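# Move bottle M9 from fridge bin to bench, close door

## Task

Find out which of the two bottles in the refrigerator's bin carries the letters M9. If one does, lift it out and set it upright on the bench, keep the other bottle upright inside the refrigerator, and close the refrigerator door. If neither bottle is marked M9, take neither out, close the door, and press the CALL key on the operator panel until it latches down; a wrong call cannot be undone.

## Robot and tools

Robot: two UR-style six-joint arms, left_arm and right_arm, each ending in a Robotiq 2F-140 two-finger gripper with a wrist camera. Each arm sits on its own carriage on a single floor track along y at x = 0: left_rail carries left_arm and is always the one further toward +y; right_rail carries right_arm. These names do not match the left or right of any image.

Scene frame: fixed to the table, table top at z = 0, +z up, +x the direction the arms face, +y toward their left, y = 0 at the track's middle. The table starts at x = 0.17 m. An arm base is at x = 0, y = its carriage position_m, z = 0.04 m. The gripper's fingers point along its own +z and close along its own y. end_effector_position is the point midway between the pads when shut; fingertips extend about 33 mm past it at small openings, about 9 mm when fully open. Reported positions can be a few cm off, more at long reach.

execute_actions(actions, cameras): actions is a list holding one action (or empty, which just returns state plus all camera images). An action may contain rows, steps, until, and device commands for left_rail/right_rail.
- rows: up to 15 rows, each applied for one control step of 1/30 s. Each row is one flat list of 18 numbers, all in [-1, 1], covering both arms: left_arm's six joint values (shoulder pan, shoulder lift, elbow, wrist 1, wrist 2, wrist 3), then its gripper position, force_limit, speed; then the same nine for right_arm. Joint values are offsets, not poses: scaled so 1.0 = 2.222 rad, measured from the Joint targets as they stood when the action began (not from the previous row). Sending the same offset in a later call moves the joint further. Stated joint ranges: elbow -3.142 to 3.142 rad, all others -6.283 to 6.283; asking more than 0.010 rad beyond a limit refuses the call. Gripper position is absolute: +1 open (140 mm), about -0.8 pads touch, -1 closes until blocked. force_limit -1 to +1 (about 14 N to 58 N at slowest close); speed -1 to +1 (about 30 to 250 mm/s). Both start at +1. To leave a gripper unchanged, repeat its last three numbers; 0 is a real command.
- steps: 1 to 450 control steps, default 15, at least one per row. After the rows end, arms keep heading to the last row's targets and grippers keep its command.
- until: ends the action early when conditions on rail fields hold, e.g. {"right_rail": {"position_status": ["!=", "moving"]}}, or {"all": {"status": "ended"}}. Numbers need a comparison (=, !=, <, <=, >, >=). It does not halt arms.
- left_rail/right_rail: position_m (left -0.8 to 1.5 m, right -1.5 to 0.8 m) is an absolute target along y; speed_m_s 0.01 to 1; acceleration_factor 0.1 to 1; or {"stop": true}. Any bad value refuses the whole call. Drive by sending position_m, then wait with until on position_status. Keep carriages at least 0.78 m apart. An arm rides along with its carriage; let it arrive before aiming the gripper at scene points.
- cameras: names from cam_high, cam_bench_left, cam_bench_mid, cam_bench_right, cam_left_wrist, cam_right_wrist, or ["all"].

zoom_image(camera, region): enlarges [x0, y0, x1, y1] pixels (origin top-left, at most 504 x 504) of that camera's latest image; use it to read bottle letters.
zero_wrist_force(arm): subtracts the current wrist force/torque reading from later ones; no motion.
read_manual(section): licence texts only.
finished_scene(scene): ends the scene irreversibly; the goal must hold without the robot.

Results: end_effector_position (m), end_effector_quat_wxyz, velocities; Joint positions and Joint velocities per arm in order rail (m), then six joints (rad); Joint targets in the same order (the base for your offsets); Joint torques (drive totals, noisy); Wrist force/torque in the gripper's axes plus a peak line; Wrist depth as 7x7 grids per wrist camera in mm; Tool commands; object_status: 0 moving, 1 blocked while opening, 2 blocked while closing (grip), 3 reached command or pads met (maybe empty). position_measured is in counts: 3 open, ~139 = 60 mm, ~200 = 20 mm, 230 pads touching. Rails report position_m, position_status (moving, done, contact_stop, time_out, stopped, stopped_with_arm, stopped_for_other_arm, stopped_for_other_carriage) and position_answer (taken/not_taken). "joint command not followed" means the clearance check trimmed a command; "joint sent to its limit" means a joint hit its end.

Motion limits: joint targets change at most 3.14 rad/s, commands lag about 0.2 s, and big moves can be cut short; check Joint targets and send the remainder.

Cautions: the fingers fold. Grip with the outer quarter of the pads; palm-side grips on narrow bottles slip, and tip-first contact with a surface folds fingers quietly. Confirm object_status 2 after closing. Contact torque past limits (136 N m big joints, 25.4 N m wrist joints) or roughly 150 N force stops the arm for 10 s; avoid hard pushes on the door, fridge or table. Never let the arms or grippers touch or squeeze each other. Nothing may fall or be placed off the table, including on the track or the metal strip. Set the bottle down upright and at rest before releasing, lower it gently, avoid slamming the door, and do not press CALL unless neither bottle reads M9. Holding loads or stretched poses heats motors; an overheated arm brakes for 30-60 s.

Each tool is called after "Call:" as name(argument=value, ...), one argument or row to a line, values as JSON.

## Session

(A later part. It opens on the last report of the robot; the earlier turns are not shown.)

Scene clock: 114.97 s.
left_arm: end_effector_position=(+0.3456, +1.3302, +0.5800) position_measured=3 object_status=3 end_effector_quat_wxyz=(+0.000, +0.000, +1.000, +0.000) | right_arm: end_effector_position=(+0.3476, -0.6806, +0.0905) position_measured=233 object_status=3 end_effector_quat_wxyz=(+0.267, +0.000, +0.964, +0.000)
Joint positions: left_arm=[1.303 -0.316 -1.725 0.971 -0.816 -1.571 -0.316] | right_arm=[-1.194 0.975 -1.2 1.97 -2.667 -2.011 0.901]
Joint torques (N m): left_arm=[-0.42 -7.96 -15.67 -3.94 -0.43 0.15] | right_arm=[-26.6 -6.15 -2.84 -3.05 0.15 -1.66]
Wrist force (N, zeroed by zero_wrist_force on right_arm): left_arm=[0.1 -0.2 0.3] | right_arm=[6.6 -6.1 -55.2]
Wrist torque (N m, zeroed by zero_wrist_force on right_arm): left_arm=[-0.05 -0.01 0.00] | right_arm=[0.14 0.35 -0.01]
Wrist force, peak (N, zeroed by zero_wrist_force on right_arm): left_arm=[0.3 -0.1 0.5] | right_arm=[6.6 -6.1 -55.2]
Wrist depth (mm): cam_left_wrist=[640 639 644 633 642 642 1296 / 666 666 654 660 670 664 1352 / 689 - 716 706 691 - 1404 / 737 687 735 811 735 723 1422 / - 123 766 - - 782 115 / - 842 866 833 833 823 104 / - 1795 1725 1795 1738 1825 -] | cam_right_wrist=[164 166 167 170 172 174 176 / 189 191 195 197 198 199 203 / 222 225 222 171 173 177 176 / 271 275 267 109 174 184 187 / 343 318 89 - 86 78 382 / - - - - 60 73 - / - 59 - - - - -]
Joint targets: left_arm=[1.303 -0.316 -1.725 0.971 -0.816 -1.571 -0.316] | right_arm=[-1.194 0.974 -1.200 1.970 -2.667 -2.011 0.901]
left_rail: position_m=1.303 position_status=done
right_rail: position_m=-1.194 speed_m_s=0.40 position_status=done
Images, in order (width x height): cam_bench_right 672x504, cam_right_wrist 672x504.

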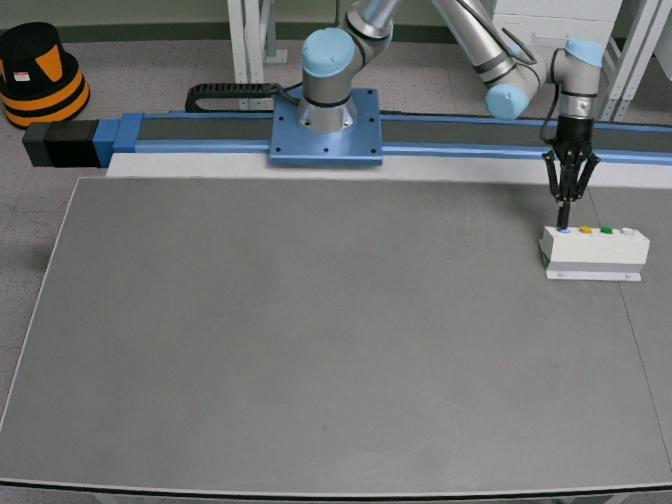

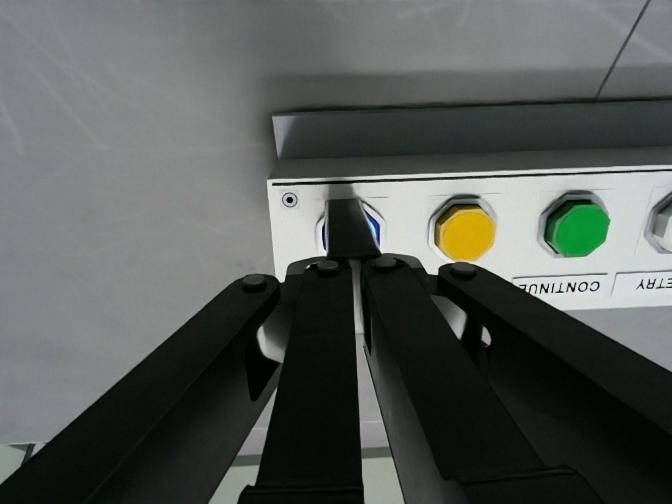

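Lit and bottomed out (55 N). Back off.

Call:
execute_actions(
  actions=[
    {"rows":[[0,0,0,0,0,0,1,1,1,0.00321,-0.0065,-0.002,0.01,-0.00096,0.00338,-1,1,-1],[0,0,0,0,0,0,1,1,1,0.0064,-0.013,-0.004,0.02,-0.0019,0.0068,-1,1,-1],[0,0,0,0,0,0,1,1,1,0.0096,-0.0195,-0.006,0.03,-0.0029,0.0101,-1,1,-1],[0,0,0,0,0,0,1,1,1,0.0128,-0.026,-0.008,0.04,-0.0038,0.0135,-1,1,-1],[0,0,0,0,0,0,1,1,1,0.016,-0.0325,-0.01,0.05,-0.0048,0.0169,-1,1,-1],[0,0,0,0,0,0,1,1,1,0.0192,-0.039,-0.012,0.06,-0.0057,0.0203,-1,1,-1],[0,0,0,0,0,0,1,1,1,0.0224,-0.0455,-0.014,0.07,-0.0067,0.0237,-1,1,-1],[0,0,0,0,0,0,1,1,1,0.0257,-0.052,-0.016,0.08,-0.0077,0.027,-1,1,-1]],"steps":45},
  ],
  cameras=["cam_right_wrist","cam_bench_right","cam_bench_left"],
)

Call:
zoom_image(
  camera="cam_right_wrist",
  region=[220, 60, 600, 300],
)

Call:
zoom_image(
  camera="cam_bench_right",
  region=[530, 180, 672, 290],
)

Scene clock: 119.20 s.
left_arm: end_effector_position=(+0.3456, +1.3302, +0.5800) position_measured=3 object_status=3 end_effector_quat_wxyz=(+0.000, +0.000, +1.000, +0.000) | right_arm: end_effector_position=(+0.3137, -0.6777, +0.1484) position_measured=233 object_status=3 end_effector_quat_wxyz=(+0.267, +0.000, +0.964, +0.000)
Joint positions: left_arm=[1.303 -0.316 -1.725 0.971 -0.816 -1.571 -0.316] | right_arm=[-1.194 1.032 -1.315 1.935 -2.489 -2.028 0.961]
Joint torques (N m): left_arm=[-0.74 -7.74 -15.77 -3.93 -0.45 0.19] | right_arm=[10.32 -39.91 -34.35 -1.48 -2.57 1.88]
Wrist force (N, zeroed by zero_wrist_force on right_arm): left_arm=[0.3 -0.1 0.1] | right_arm=[0.1 -0.1 0.0]
Wrist torque (N m, zeroed by zero_wrist_force on right_arm): left_arm=[-0.02 -0.06 -0.01] | right_arm=[-0.04 -0.02 -0.07]
Wrist force, peak (N, zeroed by zero_wrist_force on right_arm): left_arm=[0.3 0.2 0.6] | right_arm=[6.8 -5.9 -60.0]
Wrist depth (mm): cam_left_wrist=[646 639 644 635 642 639 1273 / 680 674 644 666 664 668 1319 / 704 702 713 704 687 697 1395 / 730 728 747 740 732 713 1441 / - 123 - 808 - 785 115 / - 826 830 856 811 826 104 / - 1810 1872 1738 1685 1795 1752] | cam_right_wrist=[218 219 222 224 226 229 234 / 250 252 256 258 258 264 272 / 296 299 301 234 235 236 242 / 360 364 357 109 247 259 400 / 455 - 89 - 87 78 502 / - - - - 60 73 - / - 59 - - - - -]
Joint targets: left_arm=[1.303 -0.316 -1.725 0.971 -0.816 -1.571 -0.316] | right_arm=[-1.194 1.032 -1.315 1.935 -2.489 -2.028 0.961]
left_rail: position_m=1.303 position_status=done
right_rail: position_m=-1.194 speed_m_s=0.40 position_status=done
Images, in order (width x height): cam_bench_left 672x504, cam_bench_right 672x504, cam_right_wrist 672x504.

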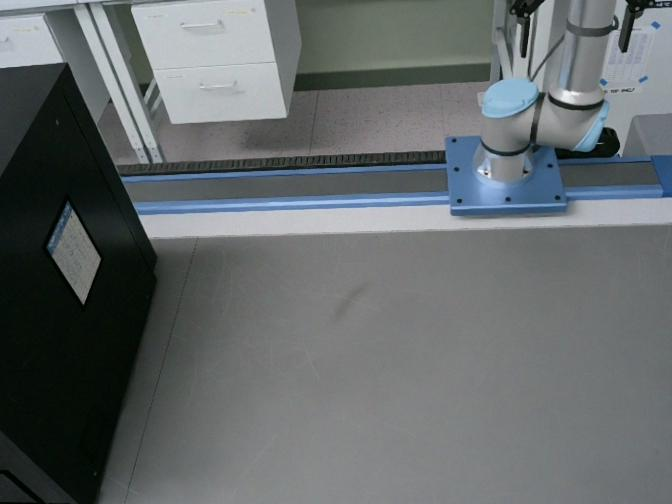

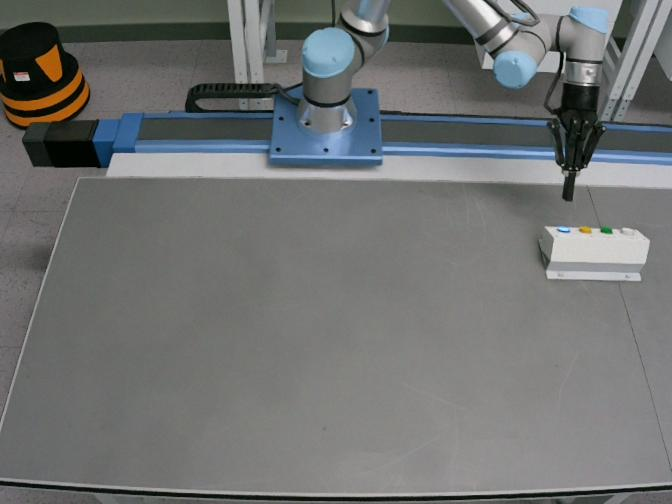

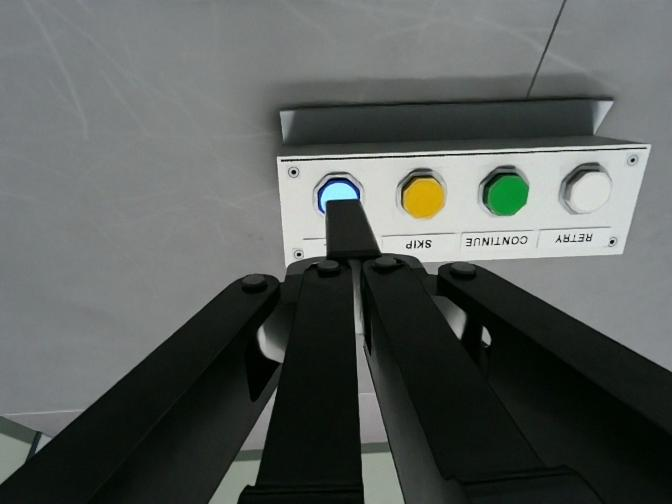

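Scaled by 1.326 from the camera's 672x504 image, which has a finer 960x720 frame.

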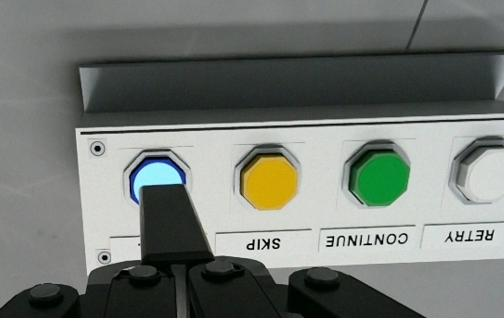

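Scaled by 3.549 from the camera's 672x504 image, which has a finer 960x720 frame.

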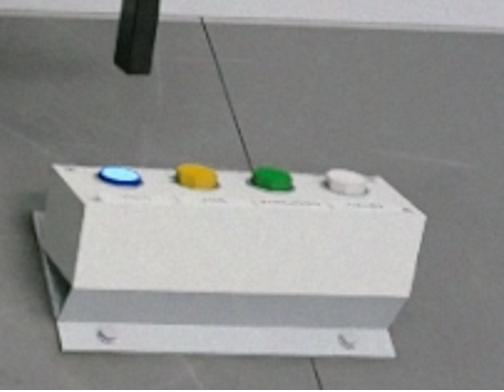

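Key is in and lit; the door is shut.

Call:
finished_scene(
)

The scene is finished: the task was done.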